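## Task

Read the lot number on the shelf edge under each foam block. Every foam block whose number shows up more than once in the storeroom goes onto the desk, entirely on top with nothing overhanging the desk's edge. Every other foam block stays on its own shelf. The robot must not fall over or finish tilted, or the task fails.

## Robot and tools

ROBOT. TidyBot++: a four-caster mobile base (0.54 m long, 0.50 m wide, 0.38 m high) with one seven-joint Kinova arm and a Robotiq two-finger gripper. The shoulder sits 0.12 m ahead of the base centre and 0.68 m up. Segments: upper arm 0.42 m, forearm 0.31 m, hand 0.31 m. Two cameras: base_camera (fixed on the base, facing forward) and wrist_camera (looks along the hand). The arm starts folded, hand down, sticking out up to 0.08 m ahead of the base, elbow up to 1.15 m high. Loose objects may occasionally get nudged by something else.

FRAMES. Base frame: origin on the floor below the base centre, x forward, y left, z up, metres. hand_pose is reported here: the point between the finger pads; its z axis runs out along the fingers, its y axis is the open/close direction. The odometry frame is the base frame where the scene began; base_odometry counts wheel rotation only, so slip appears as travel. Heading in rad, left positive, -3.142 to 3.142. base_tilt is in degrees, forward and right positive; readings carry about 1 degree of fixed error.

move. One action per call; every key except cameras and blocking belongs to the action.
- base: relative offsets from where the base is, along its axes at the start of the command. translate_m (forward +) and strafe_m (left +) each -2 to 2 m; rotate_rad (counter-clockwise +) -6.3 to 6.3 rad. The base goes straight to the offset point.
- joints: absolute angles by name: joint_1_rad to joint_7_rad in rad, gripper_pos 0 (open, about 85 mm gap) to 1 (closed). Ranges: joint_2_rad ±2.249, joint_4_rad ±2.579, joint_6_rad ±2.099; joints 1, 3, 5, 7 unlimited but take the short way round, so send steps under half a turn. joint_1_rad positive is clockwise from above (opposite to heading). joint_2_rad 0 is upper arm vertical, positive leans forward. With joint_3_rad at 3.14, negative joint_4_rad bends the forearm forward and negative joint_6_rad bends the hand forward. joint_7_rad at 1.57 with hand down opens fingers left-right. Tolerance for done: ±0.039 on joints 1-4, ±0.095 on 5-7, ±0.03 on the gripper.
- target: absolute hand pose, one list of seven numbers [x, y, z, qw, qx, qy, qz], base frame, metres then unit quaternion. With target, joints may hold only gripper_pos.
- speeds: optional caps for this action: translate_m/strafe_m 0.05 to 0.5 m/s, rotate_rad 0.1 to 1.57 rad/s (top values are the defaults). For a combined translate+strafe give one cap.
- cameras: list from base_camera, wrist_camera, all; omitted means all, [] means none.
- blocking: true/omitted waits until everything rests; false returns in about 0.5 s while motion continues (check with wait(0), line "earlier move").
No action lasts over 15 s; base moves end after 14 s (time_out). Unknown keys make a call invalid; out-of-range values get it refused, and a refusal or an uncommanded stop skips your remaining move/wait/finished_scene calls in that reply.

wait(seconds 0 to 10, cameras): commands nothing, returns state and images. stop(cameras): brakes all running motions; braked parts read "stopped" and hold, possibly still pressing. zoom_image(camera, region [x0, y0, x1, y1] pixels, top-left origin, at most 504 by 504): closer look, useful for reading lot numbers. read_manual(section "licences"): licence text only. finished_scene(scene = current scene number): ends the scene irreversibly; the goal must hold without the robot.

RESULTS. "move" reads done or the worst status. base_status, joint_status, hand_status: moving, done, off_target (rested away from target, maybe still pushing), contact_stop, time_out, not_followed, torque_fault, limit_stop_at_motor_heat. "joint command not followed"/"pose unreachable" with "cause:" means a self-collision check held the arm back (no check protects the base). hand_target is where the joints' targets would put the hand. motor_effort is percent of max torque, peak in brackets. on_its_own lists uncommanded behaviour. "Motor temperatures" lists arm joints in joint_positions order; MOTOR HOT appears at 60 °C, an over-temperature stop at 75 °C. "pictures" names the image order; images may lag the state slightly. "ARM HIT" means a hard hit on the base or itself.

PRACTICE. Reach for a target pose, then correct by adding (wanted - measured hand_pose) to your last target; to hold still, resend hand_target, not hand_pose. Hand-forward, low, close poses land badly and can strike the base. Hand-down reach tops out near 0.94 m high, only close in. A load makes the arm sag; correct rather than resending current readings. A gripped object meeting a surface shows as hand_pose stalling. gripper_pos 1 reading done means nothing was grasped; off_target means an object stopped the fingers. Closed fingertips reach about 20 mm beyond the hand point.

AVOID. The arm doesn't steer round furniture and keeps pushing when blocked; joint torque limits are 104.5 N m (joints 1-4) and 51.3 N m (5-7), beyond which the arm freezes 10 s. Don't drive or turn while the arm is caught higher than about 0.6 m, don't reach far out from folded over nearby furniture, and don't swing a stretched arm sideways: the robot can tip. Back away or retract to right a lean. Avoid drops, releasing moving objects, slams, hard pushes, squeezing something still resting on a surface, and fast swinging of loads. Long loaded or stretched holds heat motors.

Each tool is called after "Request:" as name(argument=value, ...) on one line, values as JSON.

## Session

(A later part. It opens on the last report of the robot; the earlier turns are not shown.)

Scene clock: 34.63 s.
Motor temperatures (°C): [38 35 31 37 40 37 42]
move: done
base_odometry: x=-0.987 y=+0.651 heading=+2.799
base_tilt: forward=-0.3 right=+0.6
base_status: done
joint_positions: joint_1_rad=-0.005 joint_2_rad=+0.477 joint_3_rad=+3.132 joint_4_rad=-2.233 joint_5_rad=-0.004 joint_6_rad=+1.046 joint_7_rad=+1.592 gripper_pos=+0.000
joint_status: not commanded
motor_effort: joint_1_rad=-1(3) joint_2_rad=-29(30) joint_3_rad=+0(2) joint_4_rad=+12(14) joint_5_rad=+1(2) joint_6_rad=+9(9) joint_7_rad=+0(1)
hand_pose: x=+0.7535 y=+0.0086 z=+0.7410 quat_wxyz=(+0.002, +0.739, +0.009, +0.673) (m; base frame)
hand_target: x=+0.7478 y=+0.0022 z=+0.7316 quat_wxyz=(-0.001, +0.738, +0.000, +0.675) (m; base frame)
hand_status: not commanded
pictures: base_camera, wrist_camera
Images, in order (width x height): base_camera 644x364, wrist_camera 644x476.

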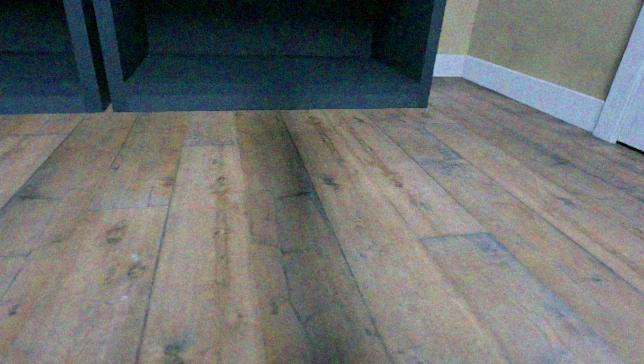

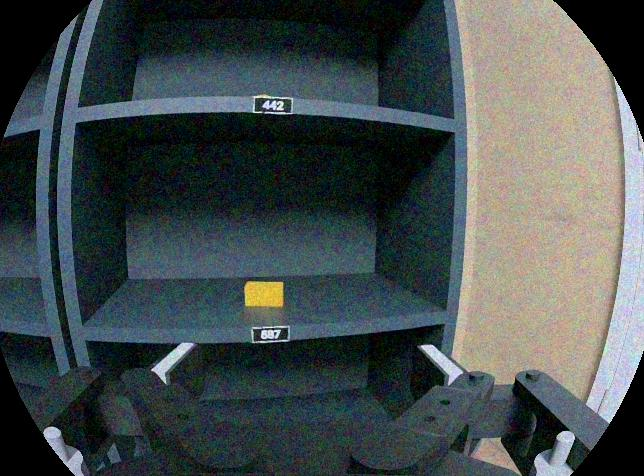

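Request:
move(base={"translate_m":-1.8}, joints={"joint_1_rad":0,"joint_2_rad":-0.38,"joint_3_rad":3.14,"joint_4_rad":-1.9,"joint_5_rad":0,"joint_6_rad":-0.2,"joint_7_rad":1.57})

Request:
move(base={"rotate_rad":2.4})

Request:
move(base={"rotate_rad":0.5})

Scene clock: 40.53 s.
Motor temperatures (°C): [38 35 31 37 40 37 42]
move: done
base_odometry: x=+0.709 y=+0.046 heading=+2.799
base_tilt: forward=-0.3 right=+0.6
base_status: done
joint_positions: joint_1_rad=-0.005 joint_2_rad=-0.380 joint_3_rad=+3.132 joint_4_rad=-1.913 joint_5_rad=-0.004 joint_6_rad=-0.154 joint_7_rad=+1.592 gripper_pos=+0.000
joint_status: all done
motor_effort: joint_1_rad=+0(2) joint_2_rad=-8(33) joint_3_rad=+0(2) joint_4_rad=+22(23) joint_5_rad=+1(3) joint_6_rad=+9(10) joint_7_rad=+0(1)
hand_pose: x=+0.5860 y=+0.0095 z=+1.0481 quat_wxyz=(+0.002, +0.747, +0.013, +0.665) (m; base frame)
hand_target: x=+0.5847 y=+0.0023 z=+1.0422 quat_wxyz=(-0.001, +0.758, +0.000, +0.652) (m; base frame)
hand_status: not commanded
pictures: base_camera, wrist_camera
Images, in order (width x height): base_camera 644x364, wrist_camera 644x476.

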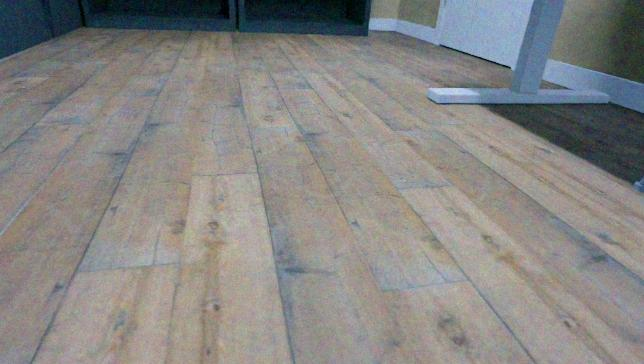

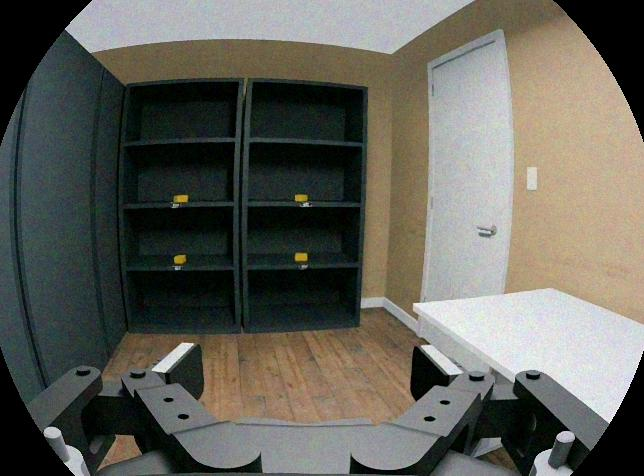

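Scene clock: 43.37 s.
Motor temperatures (°C): [38 35 31 37 40 37 42]
move: done
base_odometry: x=+0.709 y=+0.046 heading=-1.085
base_tilt: forward=-0.4 right=+0.6
base_status: done
joint_positions: joint_1_rad=-0.005 joint_2_rad=-0.380 joint_3_rad=+3.135 joint_4_rad=-1.913 joint_5_rad=-0.004 joint_6_rad=-0.154 joint_7_rad=+1.592 gripper_pos=+0.000
joint_status: not commanded
motor_effort: joint_1_rad=+0(2) joint_2_rad=-8(10) joint_3_rad=+1(2) joint_4_rad=+22(23) joint_5_rad=+1(1) joint_6_rad=+9(9) joint_7_rad=+0(1)
hand_pose: x=+0.5861 y=+0.0079 z=+1.0482 quat_wxyz=(+0.002, +0.747, +0.012, +0.665) (m; base frame)
hand_target: x=+0.5847 y=+0.0023 z=+1.0422 quat_wxyz=(-0.001, +0.758, +0.000, +0.652) (m; base frame)
hand_status: not commanded
pictures: base_camera, wrist_camera
Images, in order (width x height): base_camera 644x364, wrist_camera 644x476.

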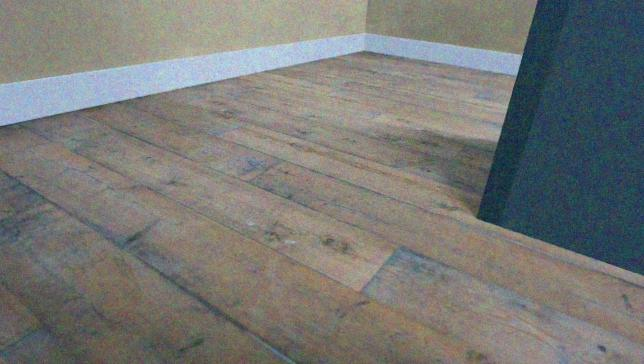

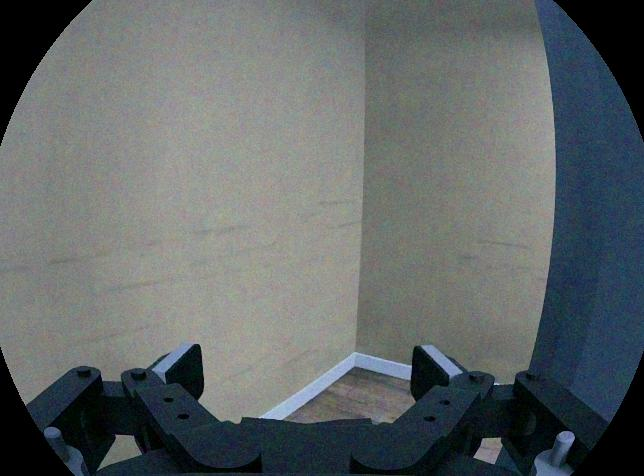

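Scene clock: 44.80 s.
Motor temperatures (°C): [38 35 31 37 40 37 42]
move: done
base_odometry: x=+0.709 y=+0.046 heading=-0.586
base_tilt: forward=-0.3 right=+0.6
base_status: done
joint_positions: joint_1_rad=-0.005 joint_2_rad=-0.380 joint_3_rad=+3.136 joint_4_rad=-1.913 joint_5_rad=-0.004 joint_6_rad=-0.154 joint_7_rad=+1.592 gripper_pos=+0.000
joint_status: not commanded
motor_effort: joint_1_rad=-1(2) joint_2_rad=-9(9) joint_3_rad=+1(3) joint_4_rad=+23(23) joint_5_rad=+1(1) joint_6_rad=+9(9) joint_7_rad=-1(1)
hand_pose: x=+0.5861 y=+0.0075 z=+1.0482 quat_wxyz=(+0.002, +0.747, +0.011, +0.665) (m; base frame)
hand_target: x=+0.5847 y=+0.0023 z=+1.0422 quat_wxyz=(-0.001, +0.758, +0.000, +0.652) (m; base frame)
hand_status: not commanded
pictures: base_camera, wrist_camera
Images, in order (width x height): base_camera 644x364, wrist_camera 644x476.

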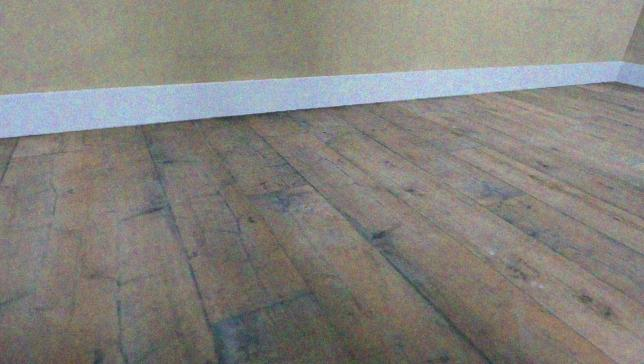

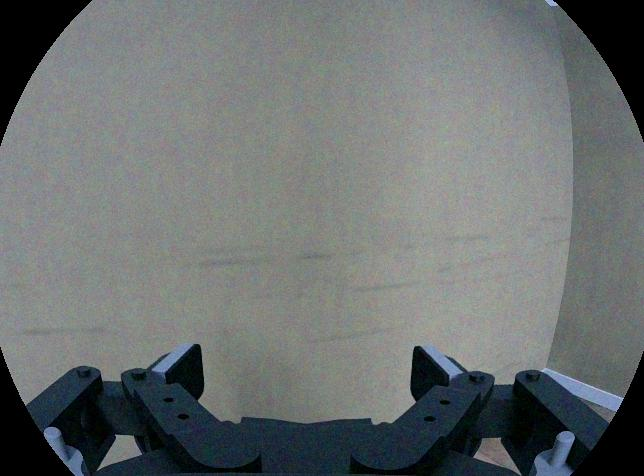

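Request:
move(joints={"joint_2_rad":-0.306,"joint_4_rad":-2.51,"joint_6_rad":-0.83})

Request:
move(base={"rotate_rad":-1.32})

Request:
move(base={"strafe_m":0.75})

Scene clock: 47.67 s.
Motor temperatures (°C): [38 35 31 37 40 37 42]
move: done
base_odometry: x=+0.709 y=+0.046 heading=-0.586
base_tilt: forward=-0.3 right=+0.6
base_status: not commanded
joint_positions: joint_1_rad=-0.005 joint_2_rad=-0.326 joint_3_rad=+3.136 joint_4_rad=-2.483 joint_5_rad=-0.004 joint_6_rad=-0.777 joint_7_rad=+1.592 gripper_pos=+0.000
joint_status: all done
motor_effort: joint_1_rad=-1(1) joint_2_rad=-2(9) joint_3_rad=+1(1) joint_4_rad=+16(23) joint_5_rad=+1(1) joint_6_rad=+2(10) joint_7_rad=+0(1)
hand_pose: x=+0.3105 y=+0.0043 z=+0.6021 quat_wxyz=(+0.000, +0.994, +0.015, +0.104) (m; base frame)
hand_target: x=+0.2791 y=+0.0015 z=+0.5875 quat_wxyz=(+0.000, +0.999, +0.000, +0.054) (m; base frame)
hand_status: not commanded
pictures: base_camera, wrist_camera
Images, in order (width x height): base_camera 644x364, wrist_camera 644x476.

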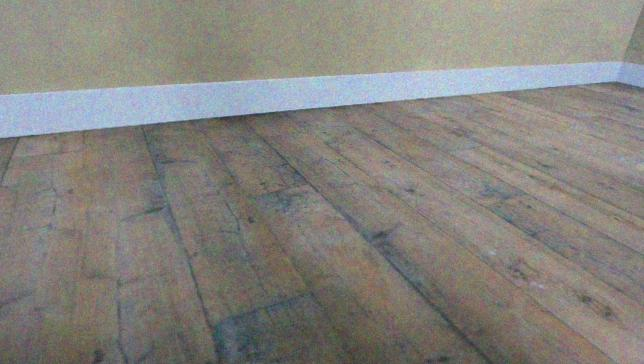

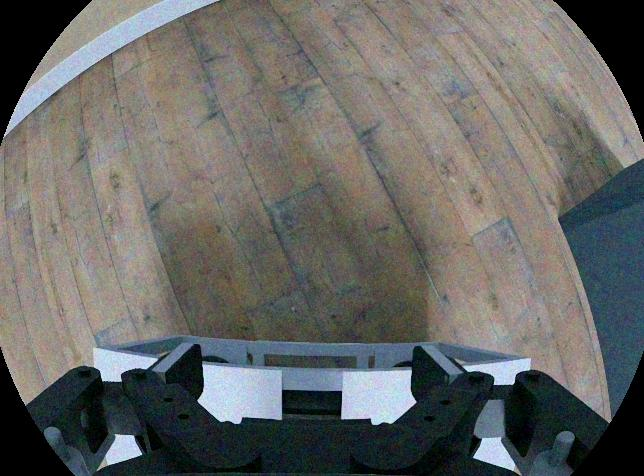

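Scene clock: 49.97 s.
Motor temperatures (°C): [38 35 31 37 40 37 42]
move: done
base_odometry: x=+0.709 y=+0.046 heading=-1.905
base_tilt: forward=-0.4 right=+0.6
base_status: done
joint_positions: joint_1_rad=-0.005 joint_2_rad=-0.324 joint_3_rad=+3.136 joint_4_rad=-2.483 joint_5_rad=-0.004 joint_6_rad=-0.779 joint_7_rad=+1.592 gripper_pos=+0.000
joint_status: not commanded
motor_effort: joint_1_rad=+0(1) joint_2_rad=-4(4) joint_3_rad=+1(1) joint_4_rad=+15(16) joint_5_rad=+1(1) joint_6_rad=+3(3) joint_7_rad=+0(1)
hand_pose: x=+0.3096 y=+0.0043 z=+0.6015 quat_wxyz=(+0.000, +0.995, +0.015, +0.102) (m; base frame)
hand_target: x=+0.2791 y=+0.0015 z=+0.5875 quat_wxyz=(+0.000, +0.999, +0.000, +0.054) (m; base frame)
hand_status: not commanded
pictures: base_camera, wrist_camera
Images, in order (width x height): base_camera 644x364, wrist_camera 644x476.

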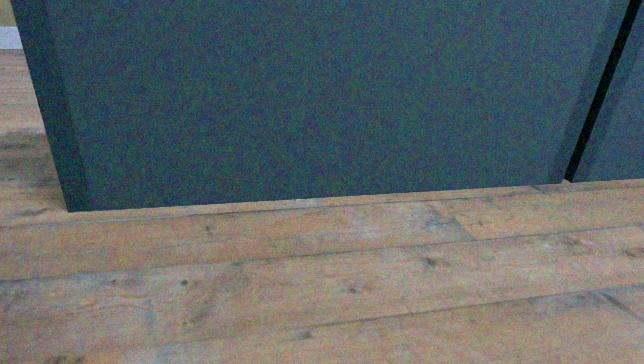

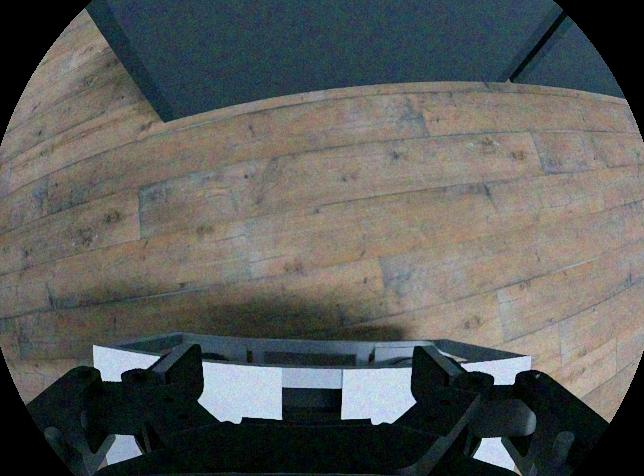

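Scene clock: 52.77 s.
Motor temperatures (°C): [38 35 31 37 40 37 42]
move: done
base_odometry: x=+1.417 y=-0.200 heading=-1.905
base_tilt: forward=-0.3 right=+0.6
base_status: done
joint_positions: joint_1_rad=-0.005 joint_2_rad=-0.324 joint_3_rad=+3.136 joint_4_rad=-2.483 joint_5_rad=-0.004 joint_6_rad=-0.779 joint_7_rad=+1.592 gripper_pos=+0.000
joint_status: not commanded
motor_effort: joint_1_rad=+0(1) joint_2_rad=-4(4) joint_3_rad=+0(1) joint_4_rad=+14(16) joint_5_rad=+1(1) joint_6_rad=+2(3) joint_7_rad=+0(1)
hand_pose: x=+0.3095 y=+0.0043 z=+0.6014 quat_wxyz=(+0.000, +0.995, +0.015, +0.101) (m; base frame)
hand_target: x=+0.2791 y=+0.0015 z=+0.5875 quat_wxyz=(+0.000, +0.999, +0.000, +0.054) (m; base frame)
hand_status: not commanded
pictures: base_camera, wrist_camera
Images, in order (width x height): base_camera 644x364, wrist_camera 644x476.

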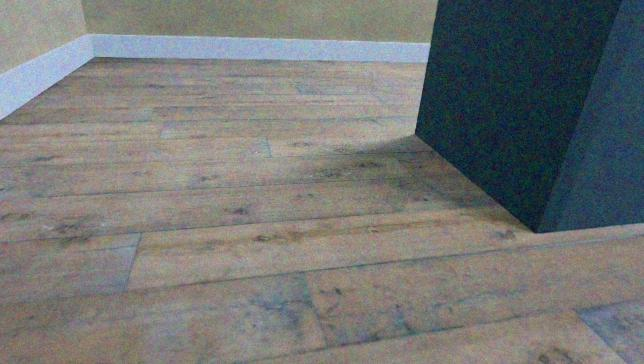

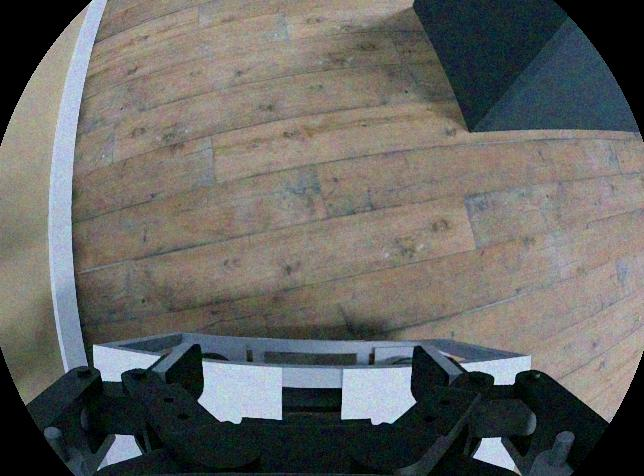

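Request:
move(base={"strafe_m":0.18})

Request:
move(base={"translate_m":1.2})

Scene clock: 55.27 s.
Motor temperatures (°C): [38 35 31 37 40 37 42]
move: done
base_odometry: x=+1.588 y=-0.259 heading=-1.907
base_tilt: forward=-0.3 right=+0.6
base_status: done
joint_positions: joint_1_rad=-0.005 joint_2_rad=-0.324 joint_3_rad=+3.136 joint_4_rad=-2.483 joint_5_rad=-0.004 joint_6_rad=-0.780 joint_7_rad=+1.592 gripper_pos=+0.000
joint_status: not commanded
motor_effort: joint_1_rad=-1(1) joint_2_rad=-3(4) joint_3_rad=+0(1) joint_4_rad=+15(16) joint_5_rad=+1(1) joint_6_rad=+2(3) joint_7_rad=+0(1)
hand_pose: x=+0.3094 y=+0.0043 z=+0.6014 quat_wxyz=(+0.000, +0.995, +0.015, +0.101) (m; base frame)
hand_target: x=+0.2791 y=+0.0015 z=+0.5875 quat_wxyz=(+0.000, +0.999, +0.000, +0.054) (m; base frame)
hand_status: not commanded
pictures: base_camera, wrist_camera
Images, in order (width x height): base_camera 644x364, wrist_camera 644x476.

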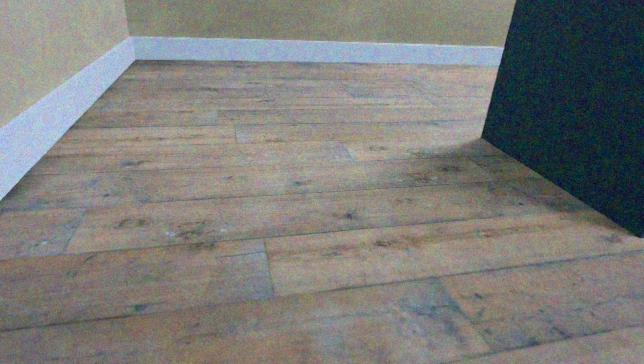

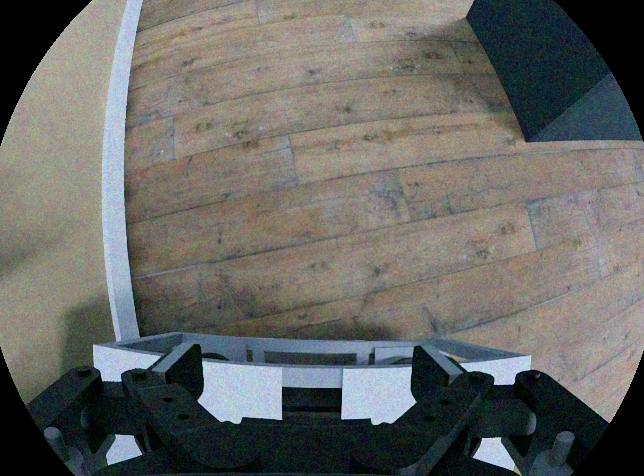

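Scene clock: 58.90 s.
Motor temperatures (°C): [38 35 31 37 40 37 42]
move: done
base_odometry: x=+1.192 y=-1.392 heading=-1.906
base_tilt: forward=-0.4 right=+0.6
base_status: done
joint_positions: joint_1_rad=-0.005 joint_2_rad=-0.317 joint_3_rad=+3.136 joint_4_rad=-2.486 joint_5_rad=-0.004 joint_6_rad=-0.784 joint_7_rad=+1.592 gripper_pos=+0.000
joint_status: not commanded
motor_effort: joint_1_rad=+0(1) joint_2_rad=-4(5) joint_3_rad=+0(1) joint_4_rad=+14(17) joint_5_rad=+1(1) joint_6_rad=+2(3) joint_7_rad=+0(1)
hand_pose: x=+0.3061 y=+0.0042 z=+0.5988 quat_wxyz=(+0.000, +0.995, +0.015, +0.094) (m; base frame)
hand_target: x=+0.2791 y=+0.0015 z=+0.5875 quat_wxyz=(+0.000, +0.999, +0.000, +0.054) (m; base frame)
hand_status: not commanded
pictures: base_camera, wrist_camera
Images, in order (width x height): base_camera 644x364, wrist_camera 644x476.

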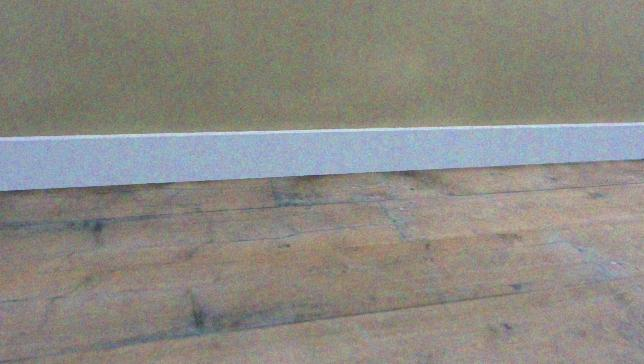

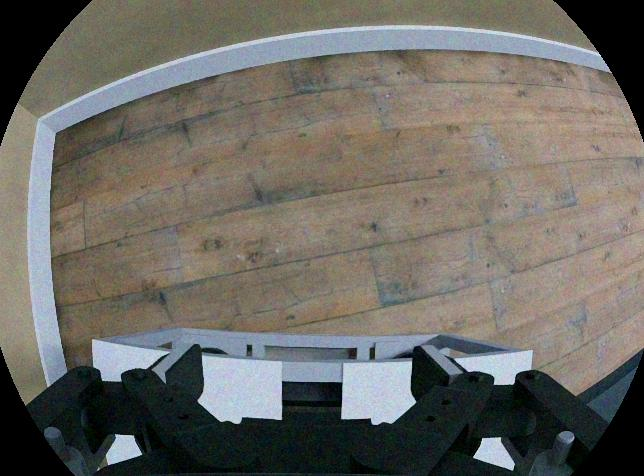

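Request:
move(base={"translate_m":0.38})

Request:
move(base={"rotate_rad":-1.55})

Request:
move(joints={"joint_1_rad":0.5,"joint_2_rad":-0.38,"joint_3_rad":3.14,"joint_4_rad":-1.9,"joint_5_rad":0,"joint_6_rad":-0.25,"joint_7_rad":1.57})

Scene clock: 61.20 s.
Motor temperatures (°C): [38 35 31 37 40 37 42]
move: done
base_odometry: x=+1.068 y=-1.751 heading=-1.905
base_tilt: forward=-0.3 right=+0.6
base_status: done
joint_positions: joint_1_rad=-0.005 joint_2_rad=-0.311 joint_3_rad=+3.136 joint_4_rad=-2.487 joint_5_rad=-0.004 joint_6_rad=-0.785 joint_7_rad=+1.592 gripper_pos=+0.000
joint_status: not commanded
motor_effort: joint_1_rad=-1(1) joint_2_rad=-3(5) joint_3_rad=+1(1) joint_4_rad=+15(16) joint_5_rad=+1(1) joint_6_rad=+2(3) joint_7_rad=-1(1)
hand_pose: x=+0.3043 y=+0.0042 z=+0.5972 quat_wxyz=(+0.000, +0.996, +0.015, +0.090) (m; base frame)
hand_target: x=+0.2791 y=+0.0015 z=+0.5875 quat_wxyz=(+0.000, +0.999, +0.000, +0.054) (m; base frame)
hand_status: not commanded
pictures: base_camera, wrist_camera
Images, in order (width x height): base_camera 644x364, wrist_camera 644x476.

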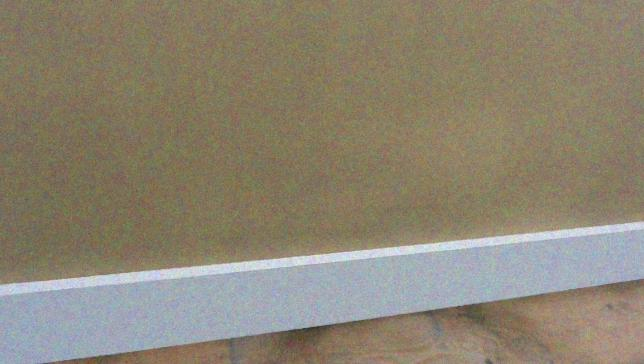

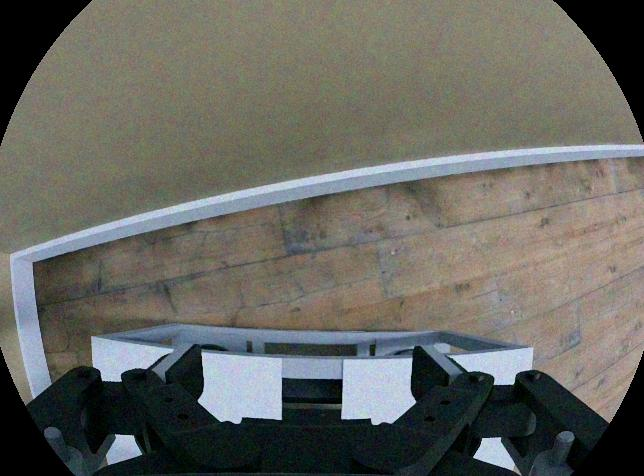

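Scene clock: 63.47 s.
Motor temperatures (°C): [38 35 31 37 40 37 42]
move: done
base_odometry: x=+1.068 y=-1.751 heading=+2.829
base_tilt: forward=-0.3 right=+0.6
base_status: done
joint_positions: joint_1_rad=-0.005 joint_2_rad=-0.311 joint_3_rad=+3.136 joint_4_rad=-2.487 joint_5_rad=-0.004 joint_6_rad=-0.785 joint_7_rad=+1.592 gripper_pos=+0.000
joint_status: not commanded
motor_effort: joint_1_rad=+0(1) joint_2_rad=-3(5) joint_3_rad=+1(1) joint_4_rad=+15(16) joint_5_rad=+1(1) joint_6_rad=+2(3) joint_7_rad=+0(1)
hand_pose: x=+0.3043 y=+0.0042 z=+0.5972 quat_wxyz=(+0.000, +0.996, +0.015, +0.090) (m; base frame)
hand_target: x=+0.2791 y=+0.0015 z=+0.5875 quat_wxyz=(+0.000, +0.999, +0.000, +0.054) (m; base frame)
hand_status: not commanded
pictures: base_camera, wrist_camera
Images, in order (width x height): base_camera 644x364, wrist_camera 644x476.

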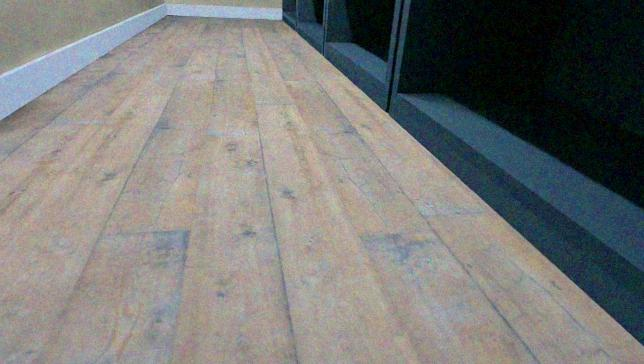

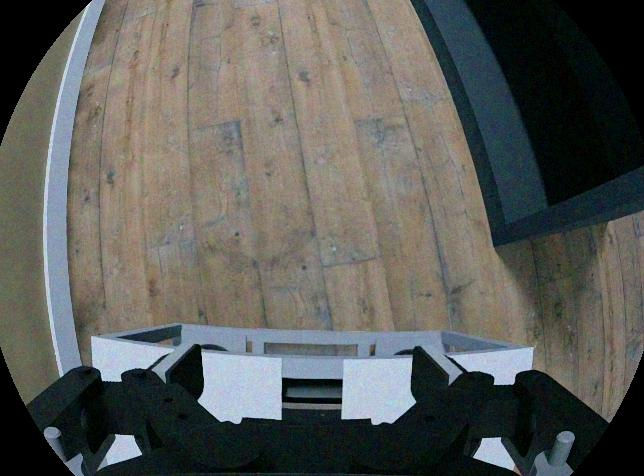

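Scene clock: 65.33 s.
Motor temperatures (°C): [38 35 31 37 40 37 42]
move: done
base_odometry: x=+1.068 y=-1.751 heading=+2.829
base_tilt: forward=-0.3 right=+0.6
base_status: not commanded
joint_positions: joint_1_rad=+0.482 joint_2_rad=-0.368 joint_3_rad=+3.136 joint_4_rad=-1.911 joint_5_rad=-0.004 joint_6_rad=-0.311 joint_7_rad=+1.592 gripper_pos=+0.000
joint_status: all done
motor_effort: joint_1_rad=-1(1) joint_2_rad=-8(9) joint_3_rad=+1(2) joint_4_rad=+23(23) joint_5_rad=+0(2) joint_6_rad=+8(9) joint_7_rad=+0(1)
hand_pose: x=+0.5304 y=-0.2093 z=+0.9964 quat_wxyz=(+0.147, +0.779, -0.181, +0.582) (m; base frame)
hand_target: x=+0.5264 y=-0.2200 z=+1.0269 quat_wxyz=(+0.156, +0.750, -0.191, +0.614) (m; base frame)
hand_status: not commanded
pictures: base_camera, wrist_camera
Images, in order (width x height): base_camera 644x364, wrist_camera 644x476.

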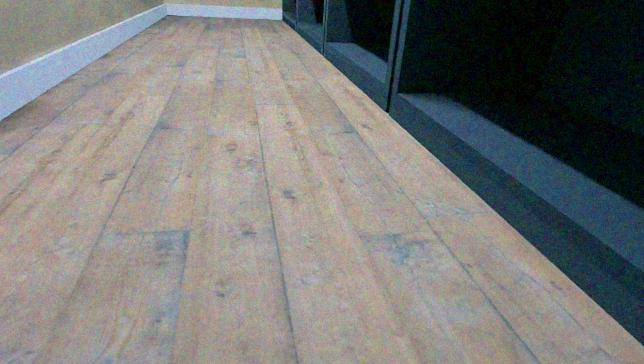

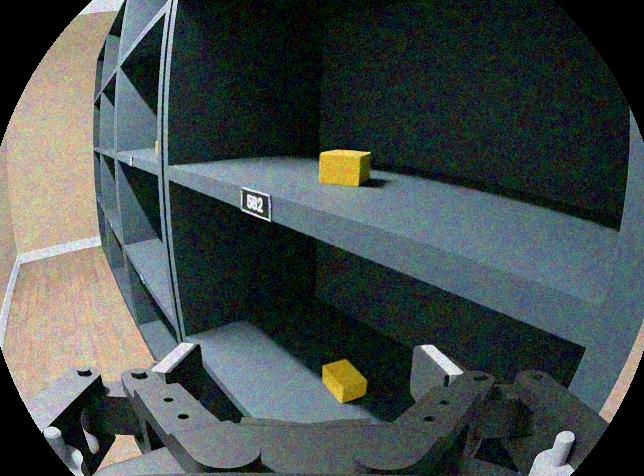

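Request:
zoom_image(camera="wrist_camera", region=[215, 176, 295, 232])

Request:
move(joints={"joint_6_rad":-0.95})

Request:
move(base={"translate_m":0.8,"rotate_rad":-0.03})

Request:
move(joints={"joint_6_rad":-0.35})

Request:
move(base={"translate_m":0.8})

Request:
move(joints={"joint_6_rad":-0.95})

Scaled by 6.300.

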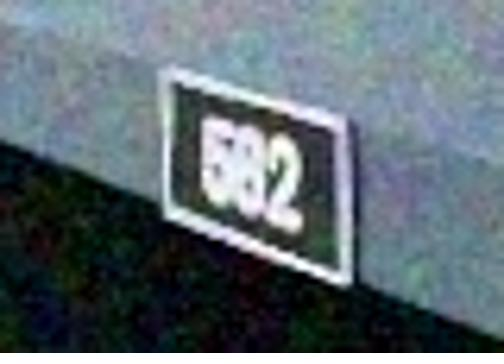

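Scene clock: 66.97 s.
Motor temperatures (°C): [38 35 31 37 40 37 42]
move: done
base_odometry: x=+1.068 y=-1.751 heading=+2.829
base_tilt: forward=-0.3 right=+0.6
base_status: not commanded
joint_positions: joint_1_rad=+0.482 joint_2_rad=-0.369 joint_3_rad=+3.136 joint_4_rad=-1.904 joint_5_rad=-0.004 joint_6_rad=-0.910 joint_7_rad=+1.592 gripper_pos=+0.000
joint_status: all done
motor_effort: joint_1_rad=+0(1) joint_2_rad=-7(9) joint_3_rad=+1(1) joint_4_rad=+21(23) joint_5_rad=+1(1) joint_6_rad=+6(8) joint_7_rad=-1(1)
hand_pose: x=+0.4421 y=-0.1634 z=+0.8468 quat_wxyz=(+0.083, +0.916, -0.212, +0.331) (m; base frame)
hand_target: x=+0.4285 y=-0.1668 z=+0.8448 quat_wxyz=(+0.081, +0.915, -0.233, +0.319) (m; base frame)
hand_status: not commanded
pictures: base_camera, wrist_camera
Images, in order (width x height): base_camera 644x364, wrist_camera 644x476.

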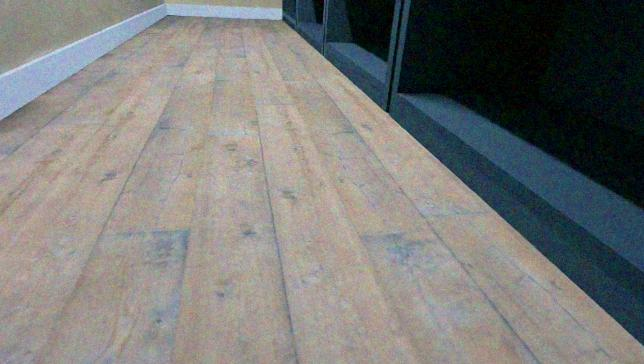

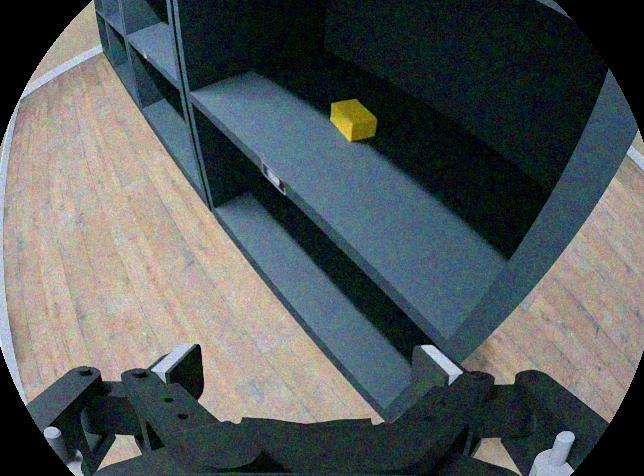

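Scene clock: 69.87 s.
Motor temperatures (°C): [38 35 31 37 40 37 42]
move: done
base_odometry: x=+0.306 y=-1.505 heading=+2.798
base_tilt: forward=-0.3 right=+0.6
base_status: done
joint_positions: joint_1_rad=+0.486 joint_2_rad=-0.376 joint_3_rad=+3.137 joint_4_rad=-1.904 joint_5_rad=-0.004 joint_6_rad=-0.910 joint_7_rad=+1.592 gripper_pos=+0.000
joint_status: not commanded
motor_effort: joint_1_rad=+0(1) joint_2_rad=-7(9) joint_3_rad=+1(2) joint_4_rad=+21(22) joint_5_rad=+1(1) joint_6_rad=+6(7) joint_7_rad=+0(1)
hand_pose: x=+0.4401 y=-0.1648 z=+0.8492 quat_wxyz=(+0.084, +0.914, -0.215, +0.334) (m; base frame)
hand_target: x=+0.4285 y=-0.1668 z=+0.8448 quat_wxyz=(+0.081, +0.915, -0.233, +0.319) (m; base frame)
hand_status: not commanded
pictures: base_camera, wrist_camera
Images, in order (width x height): base_camera 644x364, wrist_camera 644x476.

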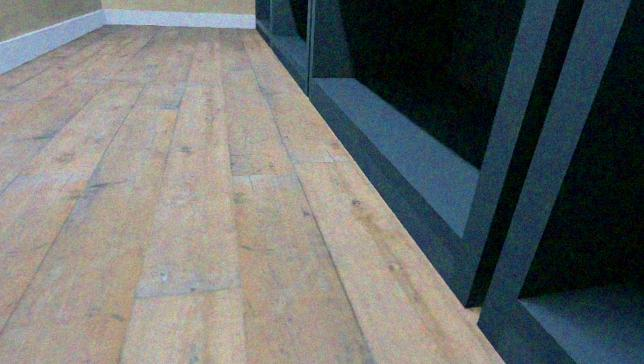

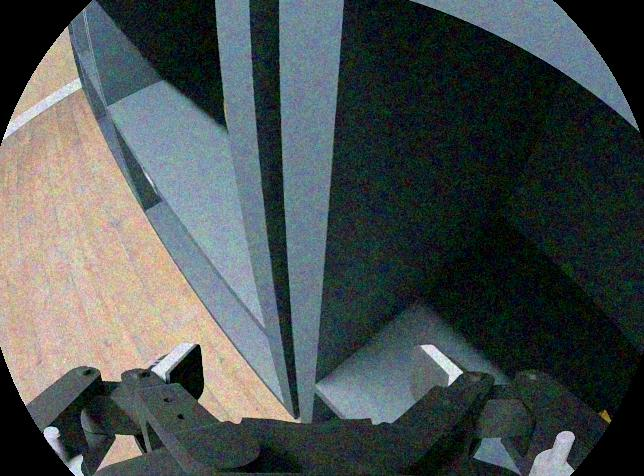

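Scene clock: 71.13 s.
Motor temperatures (°C): [38 35 31 37 40 37 42]
move: off_target
base_odometry: x=+0.307 y=-1.505 heading=+2.798
base_tilt: forward=-0.3 right=+0.6
base_status: not commanded
joint_positions: joint_1_rad=+0.486 joint_2_rad=-0.376 joint_3_rad=+3.132 joint_4_rad=-1.955 joint_5_rad=-0.007 joint_6_rad=-0.495 joint_7_rad=+1.577 gripper_pos=+0.000
joint_status: joint_6_rad off_target (ended at -0.495, target -0.350)
motor_effort: joint_1_rad=+2(3) joint_2_rad=-9(10) joint_3_rad=+4(5) joint_4_rad=+37(44) joint_5_rad=+5(6) joint_6_rad=+19(23) joint_7_rad=+3(4)
hand_pose: x=+0.5048 y=-0.1956 z=+0.9205 quat_wxyz=(+0.120, +0.837, -0.202, +0.494) (m; base frame)
hand_target: x=+0.5196 y=-0.2164 z=+0.9968 quat_wxyz=(+0.146, +0.780, -0.199, +0.575) (m; base frame)
hand_status: not commanded
pictures: base_camera, wrist_camera
Images, in order (width x height): base_camera 644x364, wrist_camera 644x476.

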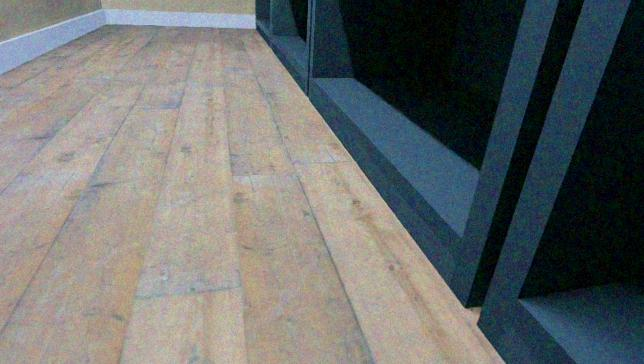

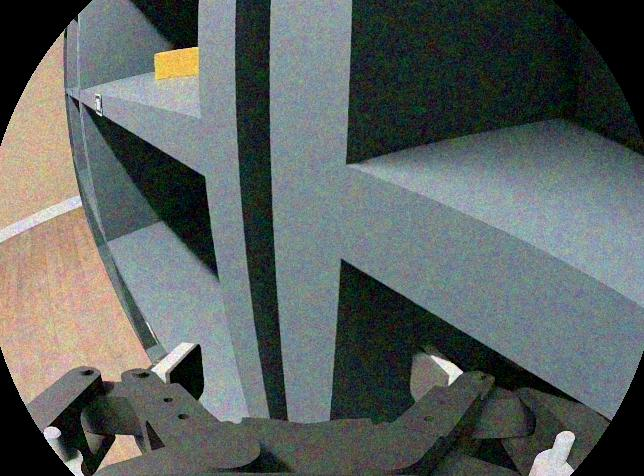

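Scene clock: 76.30 s.
Motor temperatures (°C): [38 35 31 38 40 38 42]
move: time_out
base_odometry: x=-0.445 y=-1.235 heading=+2.805
base_tilt: forward=-0.5 right=+0.5
base_status: translate_m time_out (by the wheels' count: +0.798 of +0.800)
joint_positions: joint_1_rad=+0.603 joint_2_rad=-0.609 joint_3_rad=+3.225 joint_4_rad=-2.026 joint_5_rad=+0.069 joint_6_rad=-0.745 joint_7_rad=+1.538 gripper_pos=-0.001
joint_status: not commanded
motor_effort: joint_1_rad=-20(27) joint_2_rad=+43(50) joint_3_rad=-16(28) joint_4_rad=+48(56) joint_5_rad=-9(20) joint_6_rad=+54(66) joint_7_rad=+9(9)
hand_pose: x=+0.3625 y=-0.2234 z=+0.9012 quat_wxyz=(+0.158, +0.829, -0.304, +0.442) (m; base frame)
hand_target: x=+0.5196 y=-0.2164 z=+0.9968 quat_wxyz=(+0.146, +0.780, -0.199, +0.575) (m; base frame)
hand_status: not commanded
pictures: base_camera, wrist_camera
Images, in order (width x height): base_camera 644x364, wrist_camera 644x476.

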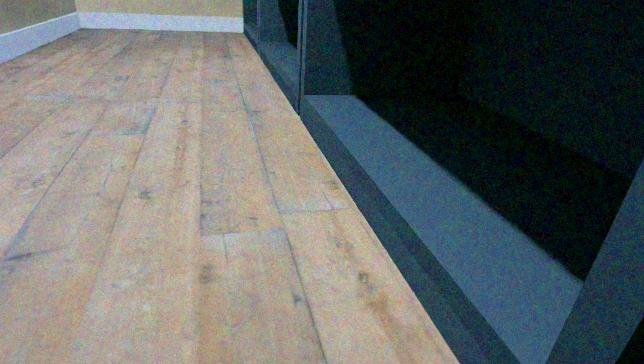

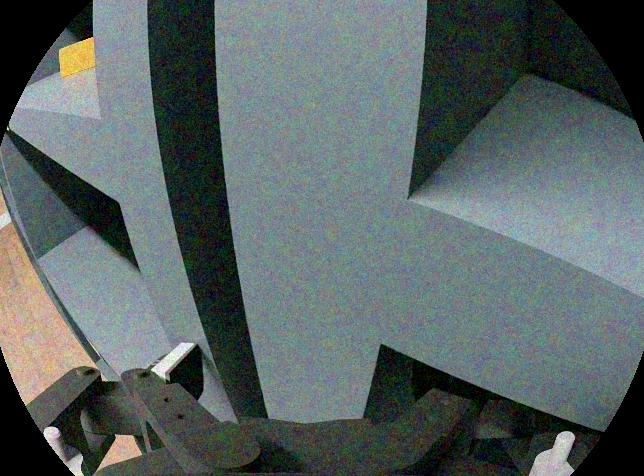

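not run: a stop that you did not command came earlier in this reply.

Request:
move(base={"translate_m":-0.2}, speeds={"translate_m":0.15}, joints={"joint_6_rad":-1.0})

Request:
move(joints={"joint_1_rad":0,"joint_2_rad":-0.38,"joint_3_rad":3.14,"joint_4_rad":-1.95,"joint_5_rad":0,"joint_6_rad":-0.95,"joint_7_rad":1.57})

Scene clock: 78.50 s.
Motor temperatures (°C): [38 35 31 38 40 38 42]
move: done
base_odometry: x=-0.256 y=-1.301 heading=+2.804
base_tilt: forward=-0.4 right=+0.6
base_status: done
joint_positions: joint_1_rad=+0.506 joint_2_rad=-0.376 joint_3_rad=+3.143 joint_4_rad=-1.893 joint_5_rad=+0.042 joint_6_rad=-0.951 joint_7_rad=+1.551 gripper_pos=+0.000
joint_status: all done
motor_effort: joint_1_rad=+0(23) joint_2_rad=-6(44) joint_3_rad=+1(18) joint_4_rad=+21(46) joint_5_rad=+1(10) joint_6_rad=+6(53) joint_7_rad=+0(9)
hand_pose: x=+0.4235 y=-0.1800 z=+0.8471 quat_wxyz=(+0.099, +0.912, -0.240, +0.316) (m; base frame)
hand_target: x=+0.4176 y=-0.1609 z=+0.8354 quat_wxyz=(+0.076, +0.923, -0.235, +0.296) (m; base frame)
hand_status: not commanded
pictures: base_camera, wrist_camera
Images, in order (width x height): base_camera 644x364, wrist_camera 644x476.

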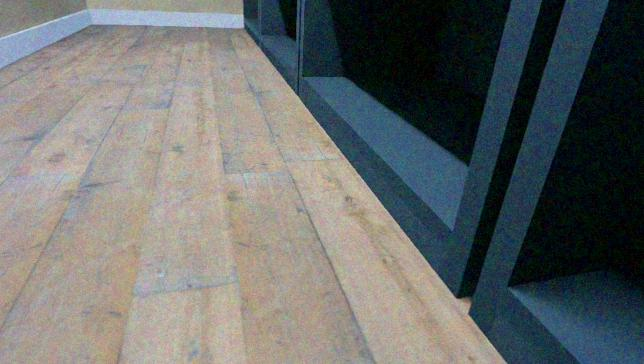

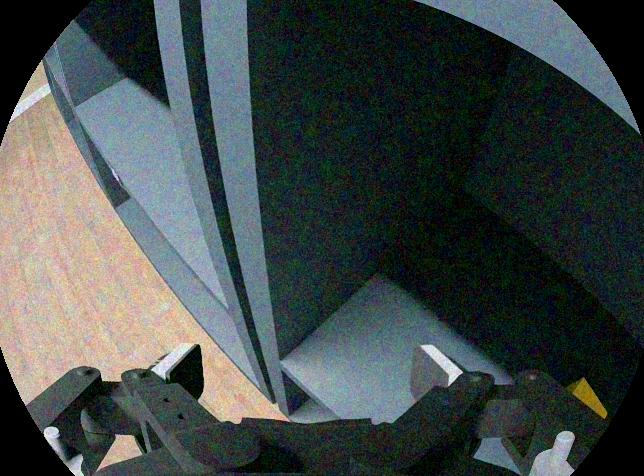

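Scene clock: 80.20 s.
Motor temperatures (°C): [38 35 31 38 40 38 42]
move: done
base_odometry: x=-0.256 y=-1.301 heading=+2.804
base_tilt: forward=-0.3 right=+0.6
base_status: not commanded
joint_positions: joint_1_rad=+0.019 joint_2_rad=-0.376 joint_3_rad=+3.143 joint_4_rad=-1.918 joint_5_rad=+0.042 joint_6_rad=-0.951 joint_7_rad=+1.551 gripper_pos=+0.000
joint_status: all done
motor_effort: joint_1_rad=-1(2) joint_2_rad=-7(7) joint_3_rad=+1(2) joint_4_rad=+21(22) joint_5_rad=+1(2) joint_6_rad=+5(7) joint_7_rad=+0(1)
hand_pose: x=+0.4666 y=-0.0163 z=+0.8345 quat_wxyz=(+0.020, +0.947, -0.013, +0.319) (m; base frame)
hand_target: x=+0.4586 y=+0.0019 z=+0.8197 quat_wxyz=(+0.000, +0.952, +0.000, +0.306) (m; base frame)
hand_status: not commanded
pictures: base_camera, wrist_camera
Images, in order (width x height): base_camera 644x364, wrist_camera 644x476.

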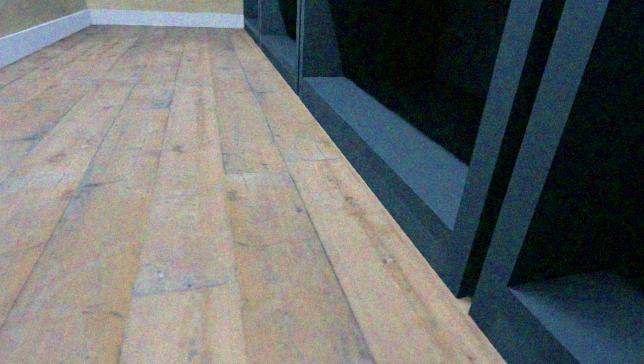

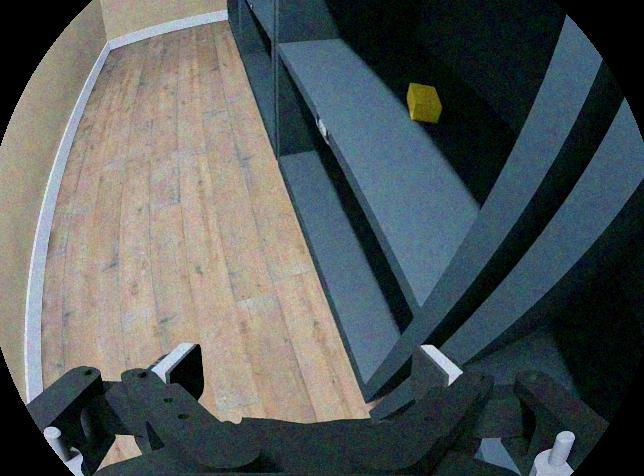

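Request:
move(base={"strafe_m":0.12}, joints={"joint_1_rad":0.3,"joint_6_rad":-0.6})

Request:
zoom_image(camera="wrist_camera", region=[100, 40, 350, 240])

Scene clock: 82.30 s.
Motor temperatures (°C): [38 35 31 38 40 38 42]
move: done
base_odometry: x=-0.295 y=-1.415 heading=+2.804
base_tilt: forward=-0.4 right=+0.6
base_status: done
joint_positions: joint_1_rad=+0.282 joint_2_rad=-0.376 joint_3_rad=+3.141 joint_4_rad=-1.920 joint_5_rad=+0.042 joint_6_rad=-0.657 joint_7_rad=+1.551 gripper_pos=+0.000
joint_status: all done
motor_effort: joint_1_rad=-1(1) joint_2_rad=-7(9) joint_3_rad=+1(3) joint_4_rad=+21(22) joint_5_rad=+1(2) joint_6_rad=+7(8) joint_7_rad=+0(0)
hand_pose: x=+0.5122 y=-0.1207 z=+0.8987 quat_wxyz=(+0.078, +0.882, -0.125, +0.447) (m; base frame)
hand_target: x=+0.5164 y=-0.1207 z=+0.8972 quat_wxyz=(+0.070, +0.874, -0.132, +0.462) (m; base frame)
hand_status: not commanded
pictures: base_camera, wrist_camera
Images, in order (width x height): base_camera 644x364, wrist_camera 644x476.

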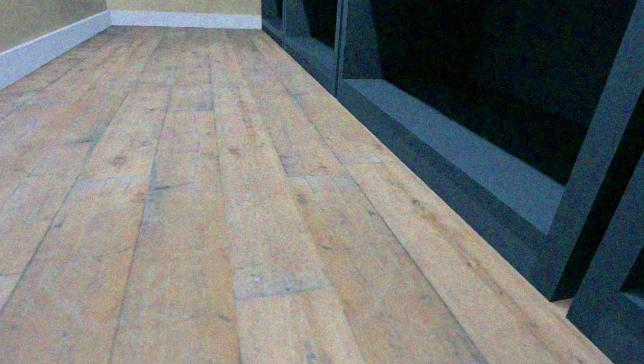

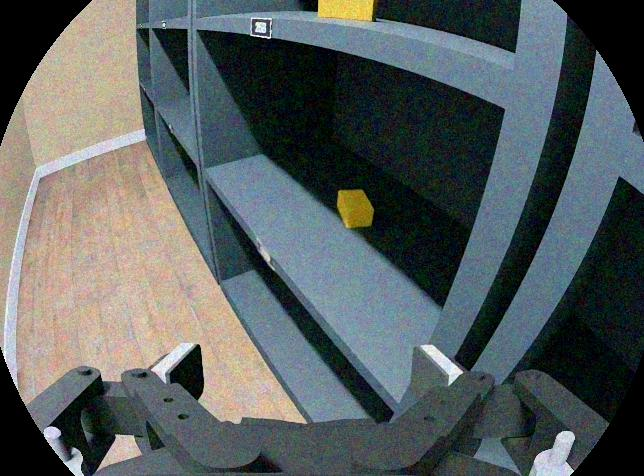

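Scaled by 2.016.

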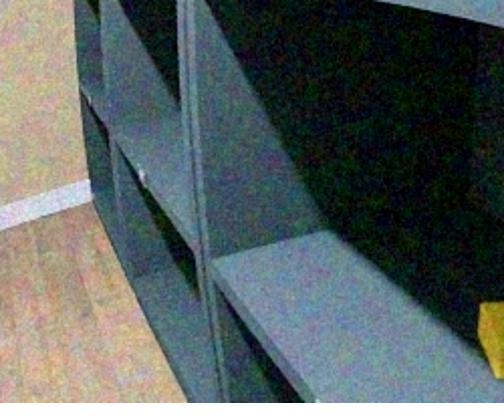

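Request:
move(base={"translate_m":0.32}, joints={"joint_1_rad":0.5})

Request:
zoom_image(camera="wrist_camera", region=[150, 180, 400, 380])

Scene clock: 84.53 s.
Motor temperatures (°C): [38 35 31 38 40 38 42]
move: done
base_odometry: x=-0.597 y=-1.309 heading=+2.805
base_tilt: forward=-0.3 right=+0.6
base_status: done
joint_positions: joint_1_rad=+0.482 joint_2_rad=-0.377 joint_3_rad=+3.141 joint_4_rad=-1.920 joint_5_rad=+0.042 joint_6_rad=-0.652 joint_7_rad=+1.551 gripper_pos=+0.000
joint_status: all done
motor_effort: joint_1_rad=+0(3) joint_2_rad=-7(10) joint_3_rad=+0(1) joint_4_rad=+22(22) joint_5_rad=+1(1) joint_6_rad=+7(8) joint_7_rad=+0(1)
hand_pose: x=+0.4810 y=-0.1969 z=+0.8997 quat_wxyz=(+0.123, +0.864, -0.212, +0.439) (m; base frame)
hand_target: x=+0.4845 y=-0.1973 z=+0.8972 quat_wxyz=(+0.115, +0.857, -0.218, +0.452) (m; base frame)
hand_status: not commanded
pictures: base_camera, wrist_camera
Images, in order (width x height): base_camera 644x364, wrist_camera 644x476.

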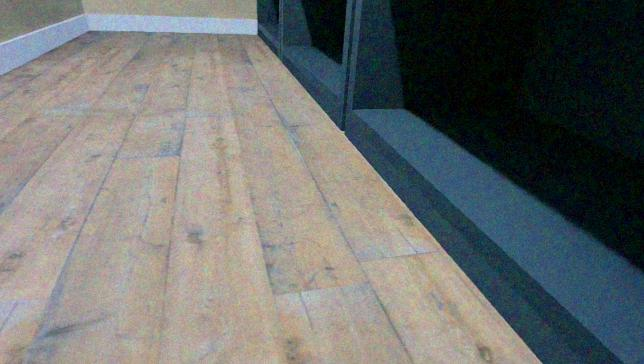

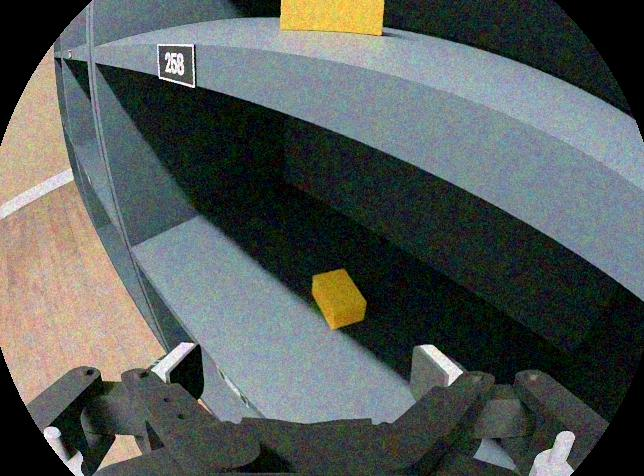

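Scaled by 2.016.

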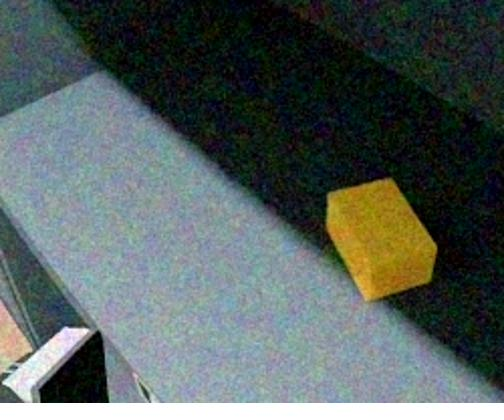

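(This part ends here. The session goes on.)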